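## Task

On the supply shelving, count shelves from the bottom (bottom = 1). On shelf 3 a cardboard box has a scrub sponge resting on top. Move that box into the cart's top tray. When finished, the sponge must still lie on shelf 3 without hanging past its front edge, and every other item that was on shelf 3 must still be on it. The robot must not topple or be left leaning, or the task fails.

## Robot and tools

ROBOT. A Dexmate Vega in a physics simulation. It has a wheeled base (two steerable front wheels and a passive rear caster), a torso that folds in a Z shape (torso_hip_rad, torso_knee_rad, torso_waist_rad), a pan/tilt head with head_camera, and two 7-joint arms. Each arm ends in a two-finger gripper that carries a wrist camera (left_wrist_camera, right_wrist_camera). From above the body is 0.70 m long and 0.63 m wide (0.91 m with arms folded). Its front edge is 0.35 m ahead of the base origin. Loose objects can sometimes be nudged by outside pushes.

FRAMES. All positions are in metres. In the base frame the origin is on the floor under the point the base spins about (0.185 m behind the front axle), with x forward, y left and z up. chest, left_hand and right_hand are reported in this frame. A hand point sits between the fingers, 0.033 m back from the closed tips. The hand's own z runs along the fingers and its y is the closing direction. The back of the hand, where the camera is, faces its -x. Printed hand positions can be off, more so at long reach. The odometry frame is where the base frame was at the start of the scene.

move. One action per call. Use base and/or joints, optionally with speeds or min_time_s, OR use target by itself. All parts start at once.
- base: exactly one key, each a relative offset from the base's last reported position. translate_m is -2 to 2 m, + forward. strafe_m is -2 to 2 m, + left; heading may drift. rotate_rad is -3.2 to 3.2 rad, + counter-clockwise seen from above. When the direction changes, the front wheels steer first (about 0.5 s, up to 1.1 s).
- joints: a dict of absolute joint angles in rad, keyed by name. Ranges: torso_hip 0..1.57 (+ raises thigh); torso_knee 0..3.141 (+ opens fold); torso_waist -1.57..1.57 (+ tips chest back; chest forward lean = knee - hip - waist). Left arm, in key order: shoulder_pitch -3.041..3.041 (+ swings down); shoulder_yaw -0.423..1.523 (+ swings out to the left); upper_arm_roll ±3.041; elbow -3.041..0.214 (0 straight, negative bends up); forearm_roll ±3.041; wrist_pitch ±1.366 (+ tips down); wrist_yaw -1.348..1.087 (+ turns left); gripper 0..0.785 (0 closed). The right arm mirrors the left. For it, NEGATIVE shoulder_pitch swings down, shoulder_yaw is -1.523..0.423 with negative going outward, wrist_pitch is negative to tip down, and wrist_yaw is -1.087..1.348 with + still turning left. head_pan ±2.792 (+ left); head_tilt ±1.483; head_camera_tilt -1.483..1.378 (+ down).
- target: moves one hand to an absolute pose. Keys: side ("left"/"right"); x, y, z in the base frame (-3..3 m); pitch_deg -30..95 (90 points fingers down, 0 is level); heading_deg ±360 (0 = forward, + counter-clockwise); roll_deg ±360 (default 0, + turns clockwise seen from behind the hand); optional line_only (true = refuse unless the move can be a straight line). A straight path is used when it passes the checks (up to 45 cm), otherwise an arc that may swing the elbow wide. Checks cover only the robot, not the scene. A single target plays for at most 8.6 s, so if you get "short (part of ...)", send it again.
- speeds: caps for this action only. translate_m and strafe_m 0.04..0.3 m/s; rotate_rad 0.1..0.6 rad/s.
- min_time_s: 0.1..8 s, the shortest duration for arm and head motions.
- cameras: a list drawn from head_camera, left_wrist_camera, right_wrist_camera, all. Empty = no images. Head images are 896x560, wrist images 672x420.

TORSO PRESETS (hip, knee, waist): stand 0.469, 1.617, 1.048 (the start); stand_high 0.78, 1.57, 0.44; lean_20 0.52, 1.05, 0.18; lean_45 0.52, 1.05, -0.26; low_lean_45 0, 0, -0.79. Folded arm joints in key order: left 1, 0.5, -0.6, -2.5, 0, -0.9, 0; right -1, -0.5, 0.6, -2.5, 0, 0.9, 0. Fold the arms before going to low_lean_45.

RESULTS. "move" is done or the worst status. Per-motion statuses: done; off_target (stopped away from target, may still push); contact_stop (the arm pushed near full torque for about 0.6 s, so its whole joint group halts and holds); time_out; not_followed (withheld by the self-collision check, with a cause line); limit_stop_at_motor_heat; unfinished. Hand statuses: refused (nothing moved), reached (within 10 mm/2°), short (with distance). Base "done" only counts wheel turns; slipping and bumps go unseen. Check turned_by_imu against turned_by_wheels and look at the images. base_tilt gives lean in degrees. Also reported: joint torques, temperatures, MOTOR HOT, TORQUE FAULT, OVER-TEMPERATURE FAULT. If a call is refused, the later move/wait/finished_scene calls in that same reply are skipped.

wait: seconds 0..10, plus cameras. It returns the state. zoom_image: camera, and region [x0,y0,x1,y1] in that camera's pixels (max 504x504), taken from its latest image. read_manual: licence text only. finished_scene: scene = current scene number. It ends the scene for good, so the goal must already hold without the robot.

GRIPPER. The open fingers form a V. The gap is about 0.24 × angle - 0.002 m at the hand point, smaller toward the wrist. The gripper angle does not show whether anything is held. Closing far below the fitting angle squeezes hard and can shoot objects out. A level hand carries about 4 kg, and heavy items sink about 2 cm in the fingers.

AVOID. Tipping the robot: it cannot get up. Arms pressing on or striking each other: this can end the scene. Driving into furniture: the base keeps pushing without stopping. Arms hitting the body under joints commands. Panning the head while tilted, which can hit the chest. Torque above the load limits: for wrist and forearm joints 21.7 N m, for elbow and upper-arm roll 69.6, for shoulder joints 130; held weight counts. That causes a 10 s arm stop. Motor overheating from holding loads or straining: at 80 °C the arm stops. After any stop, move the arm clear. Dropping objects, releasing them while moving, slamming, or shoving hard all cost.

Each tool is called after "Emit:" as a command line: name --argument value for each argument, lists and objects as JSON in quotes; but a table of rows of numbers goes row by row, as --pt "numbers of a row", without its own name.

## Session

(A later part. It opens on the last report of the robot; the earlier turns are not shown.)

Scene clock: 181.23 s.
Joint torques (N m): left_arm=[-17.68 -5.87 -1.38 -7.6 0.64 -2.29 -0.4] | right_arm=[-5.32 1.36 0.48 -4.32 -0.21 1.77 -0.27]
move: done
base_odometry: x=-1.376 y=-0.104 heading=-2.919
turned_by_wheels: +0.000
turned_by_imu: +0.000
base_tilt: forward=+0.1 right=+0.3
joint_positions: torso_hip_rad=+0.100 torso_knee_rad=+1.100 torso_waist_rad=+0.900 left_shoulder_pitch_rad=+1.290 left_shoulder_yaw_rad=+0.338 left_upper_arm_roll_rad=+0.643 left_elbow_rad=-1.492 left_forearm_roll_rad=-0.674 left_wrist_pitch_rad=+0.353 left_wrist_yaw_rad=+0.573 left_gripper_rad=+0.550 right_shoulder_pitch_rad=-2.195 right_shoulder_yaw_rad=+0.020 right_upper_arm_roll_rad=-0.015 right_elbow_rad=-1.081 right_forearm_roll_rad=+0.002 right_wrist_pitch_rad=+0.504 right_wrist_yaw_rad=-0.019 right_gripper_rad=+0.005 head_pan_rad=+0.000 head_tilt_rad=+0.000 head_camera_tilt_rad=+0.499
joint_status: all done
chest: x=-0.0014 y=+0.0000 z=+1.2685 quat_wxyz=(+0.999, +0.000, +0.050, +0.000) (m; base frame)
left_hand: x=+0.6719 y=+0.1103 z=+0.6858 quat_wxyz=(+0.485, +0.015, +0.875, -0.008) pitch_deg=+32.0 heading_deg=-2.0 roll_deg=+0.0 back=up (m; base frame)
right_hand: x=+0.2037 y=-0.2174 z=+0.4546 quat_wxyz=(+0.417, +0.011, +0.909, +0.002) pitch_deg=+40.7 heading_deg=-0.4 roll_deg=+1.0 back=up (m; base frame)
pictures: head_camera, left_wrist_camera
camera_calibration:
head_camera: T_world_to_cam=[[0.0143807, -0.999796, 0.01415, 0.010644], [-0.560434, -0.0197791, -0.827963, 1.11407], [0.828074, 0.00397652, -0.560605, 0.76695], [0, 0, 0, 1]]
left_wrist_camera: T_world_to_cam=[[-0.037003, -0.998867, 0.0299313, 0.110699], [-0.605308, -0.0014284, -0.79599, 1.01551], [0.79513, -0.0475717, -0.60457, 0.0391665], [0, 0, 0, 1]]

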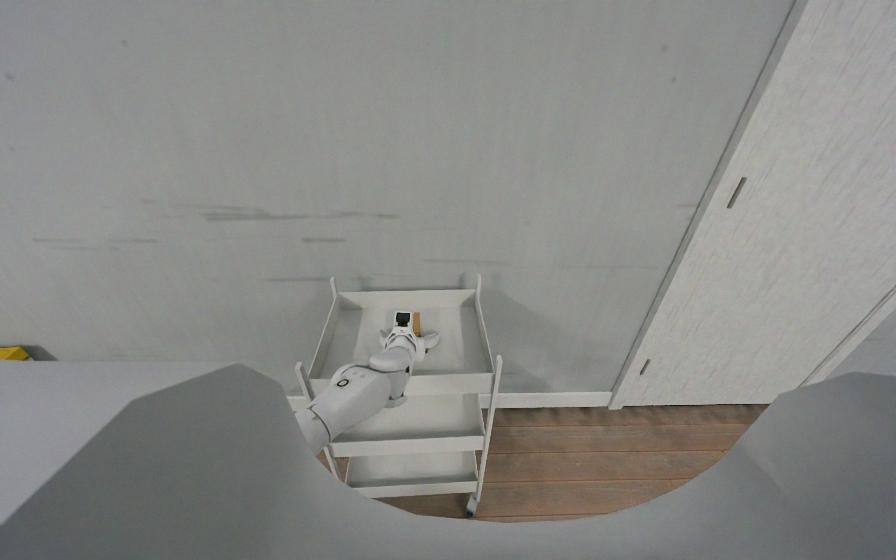

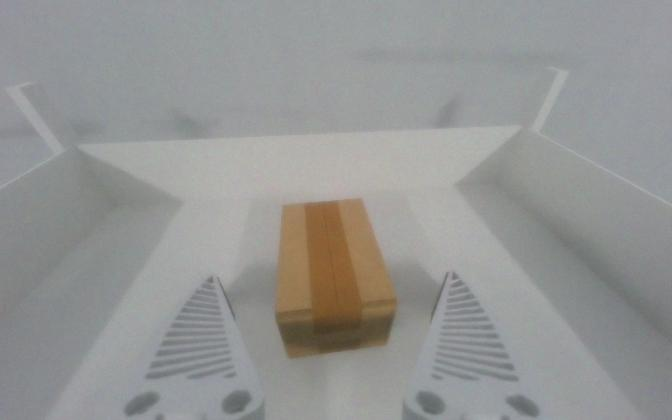

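Emit:
move --target '{"side": "left", "x": 0.62, "y": 0.11, "z": 0.86, "pitch_deg": 32, "heading_deg": -2, "line_only": true}' --cameras '["left_wrist_camera"]'

Emit:
move --base '{"translate_m": -0.4}' --cameras '["head_camera", "left_wrist_camera"]'

Scene clock: 185.63 s.
Joint torques (N m): left_arm=[-11.01 -3.64 -7.51 -10.32 0.57 -2 0.28] | right_arm=[-5 -1.49 0.76 -3.92 -0.11 2.4 -0.33]
move: done
base_odometry: x=-1.376 y=-0.104 heading=-2.919
turned_by_wheels: +0.000
turned_by_imu: +0.001
base_tilt: forward=+0.1 right=+0.3
joint_positions: torso_hip_rad=+0.100 torso_knee_rad=+1.100 torso_waist_rad=+0.900 left_shoulder_pitch_rad=+1.380 left_shoulder_yaw_rad=+0.406 left_upper_arm_roll_rad=+0.431 left_elbow_rad=-2.181 left_forearm_roll_rad=-0.967 left_wrist_pitch_rad=+0.882 left_wrist_yaw_rad=+0.948 left_gripper_rad=+0.550 right_shoulder_pitch_rad=-2.195 right_shoulder_yaw_rad=+0.020 right_upper_arm_roll_rad=-0.015 right_elbow_rad=-1.081 right_forearm_roll_rad=+0.002 right_wrist_pitch_rad=+0.504 right_wrist_yaw_rad=-0.019 right_gripper_rad=+0.005 head_pan_rad=+0.000 head_tilt_rad=+0.000 head_camera_tilt_rad=+0.499
chest: x=-0.0014 y=+0.0000 z=+1.2685 quat_wxyz=(+0.999, +0.000, +0.050, +0.000) (m; base frame)
left_hand: x=+0.6205 y=+0.1098 z=+0.8579 quat_wxyz=(+0.484, +0.015, +0.875, -0.009) pitch_deg=+32.1 heading_deg=-2.0 roll_deg=+0.0 back=up (m; base frame)
left_hand_status: reached (straight line, planned for 2.5 s): 2 mm and 0.1 deg off.
right_hand: x=+0.2037 y=-0.2174 z=+0.4546 quat_wxyz=(+0.417, +0.011, +0.909, +0.002) pitch_deg=+40.7 heading_deg=-0.4 roll_deg=+1.0 back=up (m; base frame)
pictures: left_wrist_camera
camera_calibration:
left_wrist_camera: T_world_to_cam=[[-0.0370818, -0.99884, 0.0307043, 0.102584], [-0.605907, -0.0019604, -0.795533, 1.12144], [0.79467, -0.0481038, -0.605132, 0.1849], [0, 0, 0, 1]]

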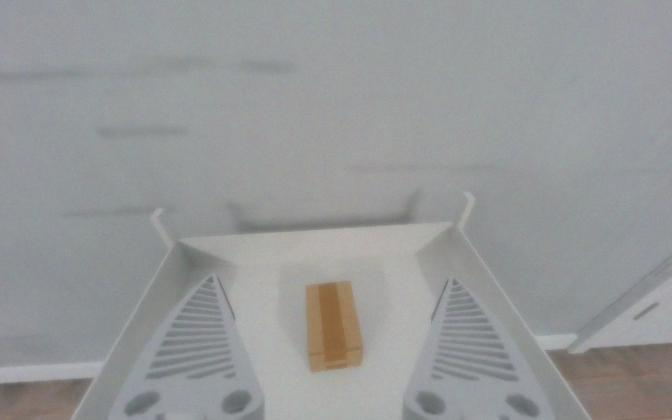

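Scene clock: 188.63 s.
Joint torques (N m): left_arm=[-11.15 -3.72 -7.1 -9.37 0.58 -1.82 0.34] | right_arm=[-4.14 0.02 -0.05 -4.78 -0.07 3.05 -0.22]
move: done
base_odometry: x=-0.986 y=-0.016 heading=-2.918
turned_by_wheels: +0.001
turned_by_imu: +0.004
base_tilt: forward=+0.1 right=+0.3
base_status: done
joint_positions: torso_hip_rad=+0.100 torso_knee_rad=+1.100 torso_waist_rad=+0.900 left_shoulder_pitch_rad=+1.380 left_shoulder_yaw_rad=+0.406 left_upper_arm_roll_rad=+0.428 left_elbow_rad=-2.187 left_forearm_roll_rad=-0.970 left_wrist_pitch_rad=+0.887 left_wrist_yaw_rad=+0.952 left_gripper_rad=+0.550 right_shoulder_pitch_rad=-2.195 right_shoulder_yaw_rad=+0.020 right_upper_arm_roll_rad=-0.015 right_elbow_rad=-1.081 right_forearm_roll_rad=+0.002 right_wrist_pitch_rad=+0.504 right_wrist_yaw_rad=-0.019 right_gripper_rad=+0.005 head_pan_rad=+0.000 head_tilt_rad=+0.000 head_camera_tilt_rad=+0.499
chest: x=-0.0013 y=+0.0000 z=+1.2685 quat_wxyz=(+0.999, +0.000, +0.050, +0.000) (m; base frame)
left_hand: x=+0.6199 y=+0.1099 z=+0.8596 quat_wxyz=(+0.484, +0.015, +0.875, -0.008) pitch_deg=+32.0 heading_deg=-2.0 roll_deg=+0.0 back=up (m; base frame)
right_hand: x=+0.2037 y=-0.2174 z=+0.4546 quat_wxyz=(+0.417, +0.011, +0.909, +0.002) pitch_deg=+40.7 heading_deg=-0.4 roll_deg=+1.0 back=up (m; base frame)
pictures: head_camera, left_wrist_camera
camera_calibration:
head_camera: T_world_to_cam=[[0.0143827, -0.999796, 0.014148, 0.0106451], [-0.56055, -0.0197792, -0.827884, 1.11402], [0.827995, 0.00397656, -0.560721, 0.767006], [0, 0, 0, 1]]
left_wrist_camera: T_world_to_cam=[[-0.0376402, -0.998841, 0.0299819, 0.103556], [-0.605531, -0.0010691, -0.795821, 1.12233], [0.794931, -0.0481098, -0.60479, 0.185917], [0, 0, 0, 1]]

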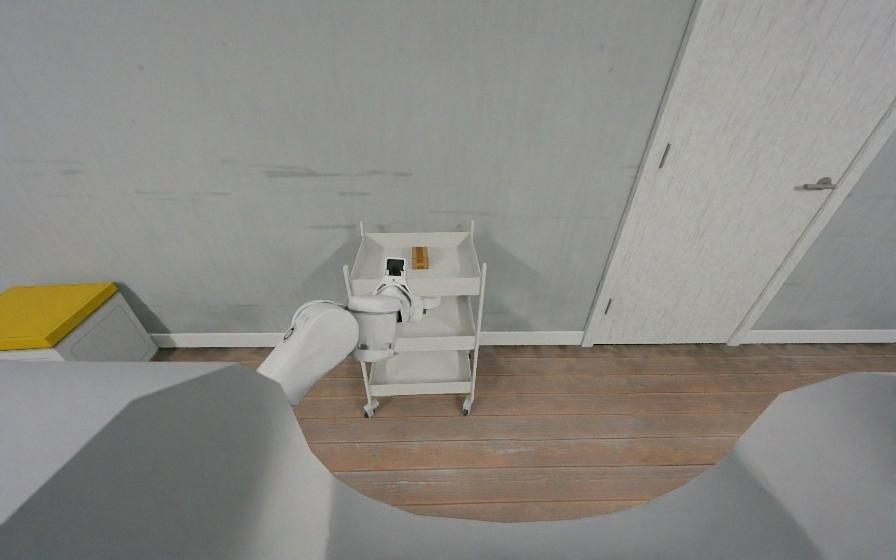

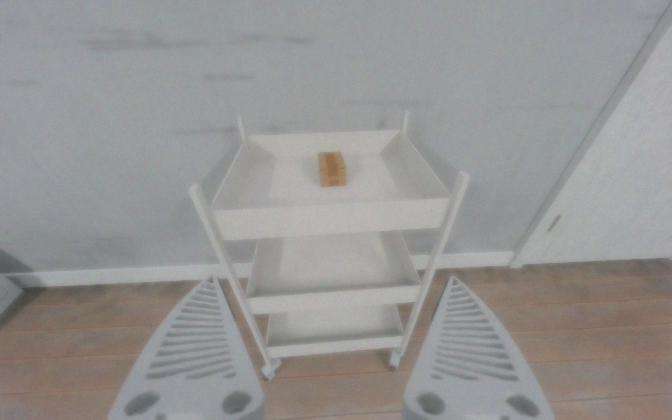

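Emit:
move --target '{"side": "right", "x": 0.55, "y": -0.2, "z": 0.97, "pitch_deg": 20, "heading_deg": 0}' --cameras '["head_camera", "right_wrist_camera"]'

Scene clock: 189.43 s.
Joint torques (N m): left_arm=[-11.98 -3.38 -7.02 -10.6 0.46 -2.18 0.24] | right_arm=[-6.03 0.51 0.2 -3.99 -0.09 2.25 -0.14]
move: refused
base_odometry: x=-0.986 y=-0.016 heading=-2.918
turned_by_wheels: +0.000
turned_by_imu: +0.000
base_tilt: forward=+0.2 right=+0.3
joint_positions: torso_hip_rad=+0.100 torso_knee_rad=+1.100 torso_waist_rad=+0.900 left_shoulder_pitch_rad=+1.380 left_shoulder_yaw_rad=+0.406 left_upper_arm_roll_rad=+0.428 left_elbow_rad=-2.187 left_forearm_roll_rad=-0.970 left_wrist_pitch_rad=+0.887 left_wrist_yaw_rad=+0.952 left_gripper_rad=+0.550 right_shoulder_pitch_rad=-2.195 right_shoulder_yaw_rad=+0.020 right_upper_arm_roll_rad=-0.015 right_elbow_rad=-1.081 right_forearm_roll_rad=+0.002 right_wrist_pitch_rad=+0.504 right_wrist_yaw_rad=-0.019 right_gripper_rad=+0.005 head_pan_rad=+0.000 head_tilt_rad=+0.000 head_camera_tilt_rad=+0.499
chest: x=-0.0013 y=+0.0000 z=+1.2685 quat_wxyz=(+0.999, +0.000, +0.050, +0.000) (m; base frame)
left_hand: x=+0.6199 y=+0.1099 z=+0.8596 quat_wxyz=(+0.484, +0.015, +0.875, -0.008) pitch_deg=+32.0 heading_deg=-2.0 roll_deg=+0.0 back=up (m; base frame)
right_hand: x=+0.2037 y=-0.2174 z=+0.4546 quat_wxyz=(+0.417, +0.011, +0.909, +0.002) pitch_deg=+40.7 heading_deg=-0.4 roll_deg=+1.0 back=up (m; base frame)
right_hand_status: refused: the arm stands too near the robot already: the right finger within 0.8 cm of the base (limit 2.0). Nothing moved. Move it clear with "joints".
pictures: head_camera, right_wrist_camera
camera_calibration:
head_camera: T_world_to_cam=[[0.0143827, -0.999796, 0.014148, 0.0106451], [-0.560551, -0.0197792, -0.827884, 1.11402], [0.827995, 0.00397655, -0.560721, 0.767007], [0, 0, 0, 1]]
right_wrist_camera: T_world_to_cam=[[-0.0448845, -0.99849, 0.0316641, -0.230201], [-0.760181, 0.0135728, -0.649569, 0.504564], [0.648159, -0.053226, -0.759643, 0.356717], [0, 0, 0, 1]]

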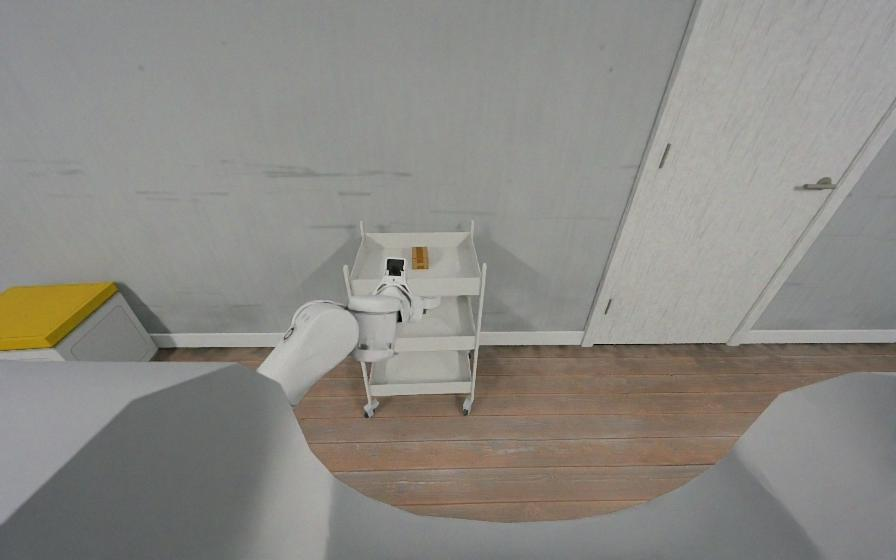

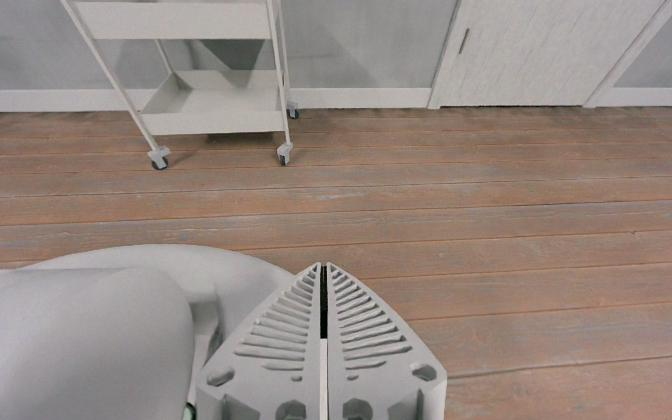

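Emit:
move --joints '{"torso_hip_rad": 0.469, "torso_knee_rad": 1.617, "torso_waist_rad": 1.048}' --cameras '[]'

Emit:
move --target '{"side": "right", "x": 0.55, "y": -0.2, "z": 1.05, "pitch_deg": 20, "heading_deg": 0}' --cameras '["head_camera", "right_wrist_camera", "left_wrist_camera"]'

Scene clock: 193.03 s.
Joint torques (N m): left_arm=[-12.69 -3.98 -7.07 -10.01 0.49 -1.64 0.29] | right_arm=[-3.86 -0.36 -0.44 -3.65 0.12 2.59 -0.01]
move: done
base_odometry: x=-0.986 y=-0.016 heading=-2.918
turned_by_wheels: +0.000
turned_by_imu: +0.001
base_tilt: forward=+0.1 right=+0.3
joint_positions: torso_hip_rad=+0.469 torso_knee_rad=+1.617 torso_waist_rad=+1.048 left_shoulder_pitch_rad=+1.380 left_shoulder_yaw_rad=+0.406 left_upper_arm_roll_rad=+0.428 left_elbow_rad=-2.187 left_forearm_roll_rad=-0.970 left_wrist_pitch_rad=+0.887 left_wrist_yaw_rad=+0.952 left_gripper_rad=+0.550 right_shoulder_pitch_rad=-2.195 right_shoulder_yaw_rad=+0.020 right_upper_arm_roll_rad=-0.015 right_elbow_rad=-1.081 right_forearm_roll_rad=+0.002 right_wrist_pitch_rad=+0.504 right_wrist_yaw_rad=-0.019 right_gripper_rad=+0.005 head_pan_rad=+0.000 head_tilt_rad=+0.000 head_camera_tilt_rad=+0.499
joint_status: all done
chest: x=-0.0110 y=+0.0000 z=+1.4154 quat_wxyz=(+0.999, +0.000, +0.050, +0.000) (m; base frame)
left_hand: x=+0.6101 y=+0.1099 z=+1.0065 quat_wxyz=(+0.484, +0.015, +0.875, -0.008) pitch_deg=+32.0 heading_deg=-2.0 roll_deg=+0.0 back=up (m; base frame)
right_hand: x=+0.1938 y=-0.2174 z=+0.6015 quat_wxyz=(+0.417, +0.011, +0.909, +0.002) pitch_deg=+40.7 heading_deg=-0.4 roll_deg=+1.0 back=up (m; base frame)
pictures: none

Scene clock: 199.13 s.
Joint torques (N m): left_arm=[-11.8 -4.12 -7.16 -10.13 0.55 -1.9 0.33] | right_arm=[13.18 -5.28 4.42 -9.98 -1.11 1.92 -0.37]
move: done
base_odometry: x=-0.986 y=-0.016 heading=-2.918
turned_by_wheels: +0.000
turned_by_imu: +0.002
base_tilt: forward=+0.2 right=+0.3
joint_positions: torso_hip_rad=+0.469 torso_knee_rad=+1.617 torso_waist_rad=+1.048 left_shoulder_pitch_rad=+1.380 left_shoulder_yaw_rad=+0.406 left_upper_arm_roll_rad=+0.428 left_elbow_rad=-2.187 left_forearm_roll_rad=-0.970 left_wrist_pitch_rad=+0.887 left_wrist_yaw_rad=+0.952 left_gripper_rad=+0.550 right_shoulder_pitch_rad=-1.659 right_shoulder_yaw_rad=-1.028 right_upper_arm_roll_rad=-0.462 right_elbow_rad=-2.423 right_forearm_roll_rad=+1.018 right_wrist_pitch_rad=-0.230 right_wrist_yaw_rad=-0.960 right_gripper_rad=+0.005 head_pan_rad=+0.000 head_tilt_rad=+0.000 head_camera_tilt_rad=+0.499
chest: x=-0.0110 y=+0.0000 z=+1.4154 quat_wxyz=(+0.999, +0.000, +0.050, +0.000) (m; base frame)
left_hand: x=+0.6101 y=+0.1099 z=+1.0065 quat_wxyz=(+0.484, +0.015, +0.875, -0.008) pitch_deg=+32.1 heading_deg=-2.0 roll_deg=+0.0 back=up (m; base frame)
right_hand: x=+0.5509 y=-0.2014 z=+1.0489 quat_wxyz=(+0.574, +0.002, +0.819, +0.000) pitch_deg=+19.9 heading_deg=-0.1 roll_deg=+0.1 back=up (m; base frame)
right_hand_status: reached (checked arc [a long move], planned for 4.5 s): 2 mm and 0.2 deg off.
pictures: head_camera, left_wrist_camera, right_wrist_camera
camera_calibration:
head_camera: T_world_to_cam=[[0.0143857, -0.999796, 0.0141449, 0.00870914], [-0.560731, -0.0197791, -0.827762, 1.23011], [0.827873, 0.00397645, -0.560901, 0.857702], [0, 0, 0, 1]]
left_wrist_camera: T_world_to_cam=[[-0.0376367, -0.998841, 0.0299887, 0.0987757], [-0.605703, -0.00106627, -0.79569, 1.23327], [0.7948, -0.0481114, -0.604961, 0.282764], [0, 0, 0, 1]]
right_wrist_camera: T_world_to_cam=[[-0.0442427, -0.998566, 0.0301346, -0.216223], [-0.480797, -0.00515812, -0.876817, 1.23502], [0.875715, -0.0532814, -0.47988, 0.165149], [0, 0, 0, 1]]

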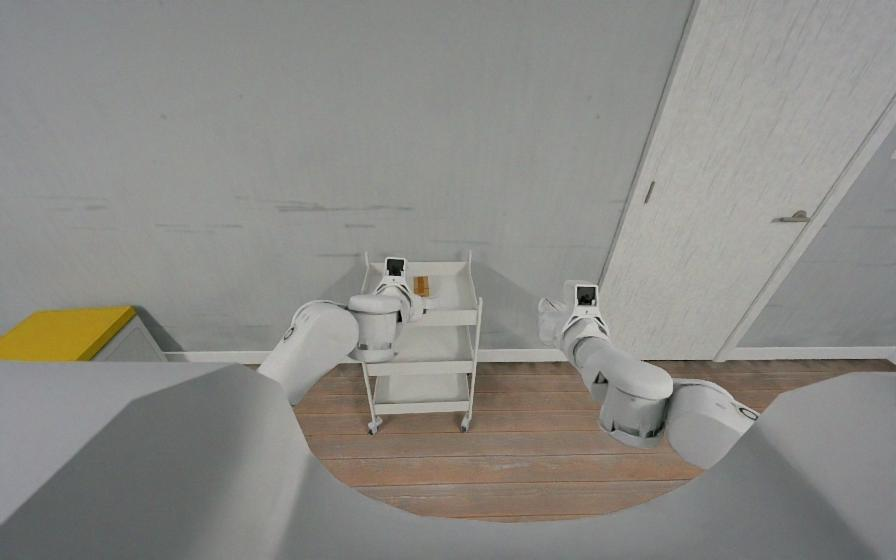

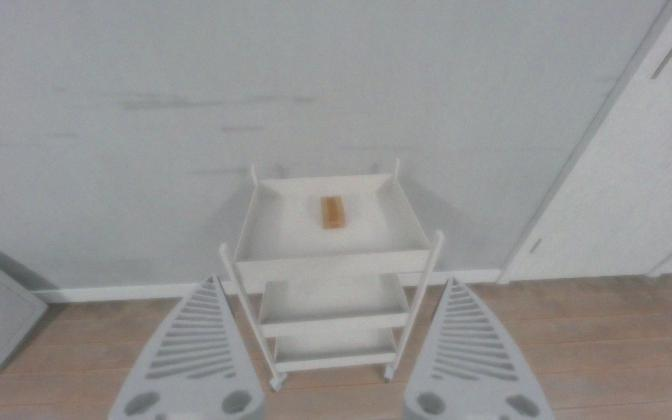

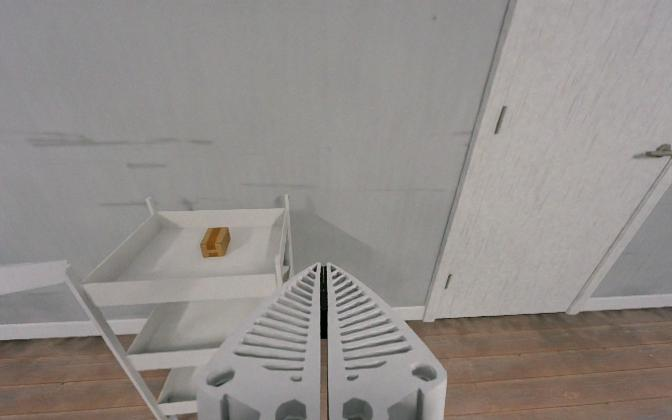

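Emit:
zoom_image --camera "head_camera" --region '[340, 240, 500, 340]'

Emit:
zoom_image --camera "right_wrist_camera" --region '[60, 180, 310, 320]'

Emit:
zoom_image --camera "left_wrist_camera" --region '[210, 150, 460, 290]'

Scaled by 3.150 from the camera's 896x560 image, which has a finer 960x600 frame.

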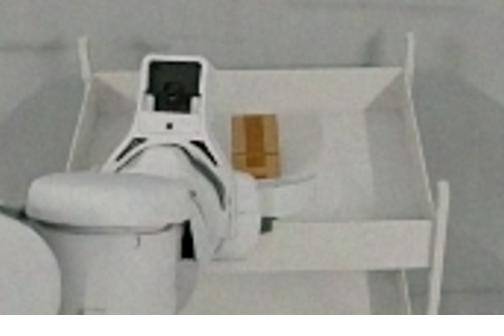

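Scaled by 2.016 from the camera's 672x420 image, which has a finer 960x600 frame.

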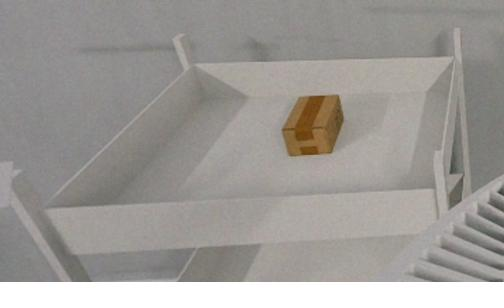

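Scaled by 2.016 from the camera's 672x420 image, which has a finer 960x600 frame.

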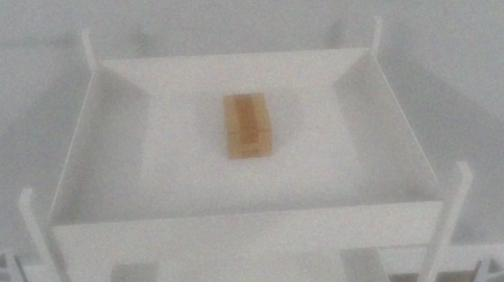

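Emit:
finished_scene --scene 1

The scene is finished: the task was done.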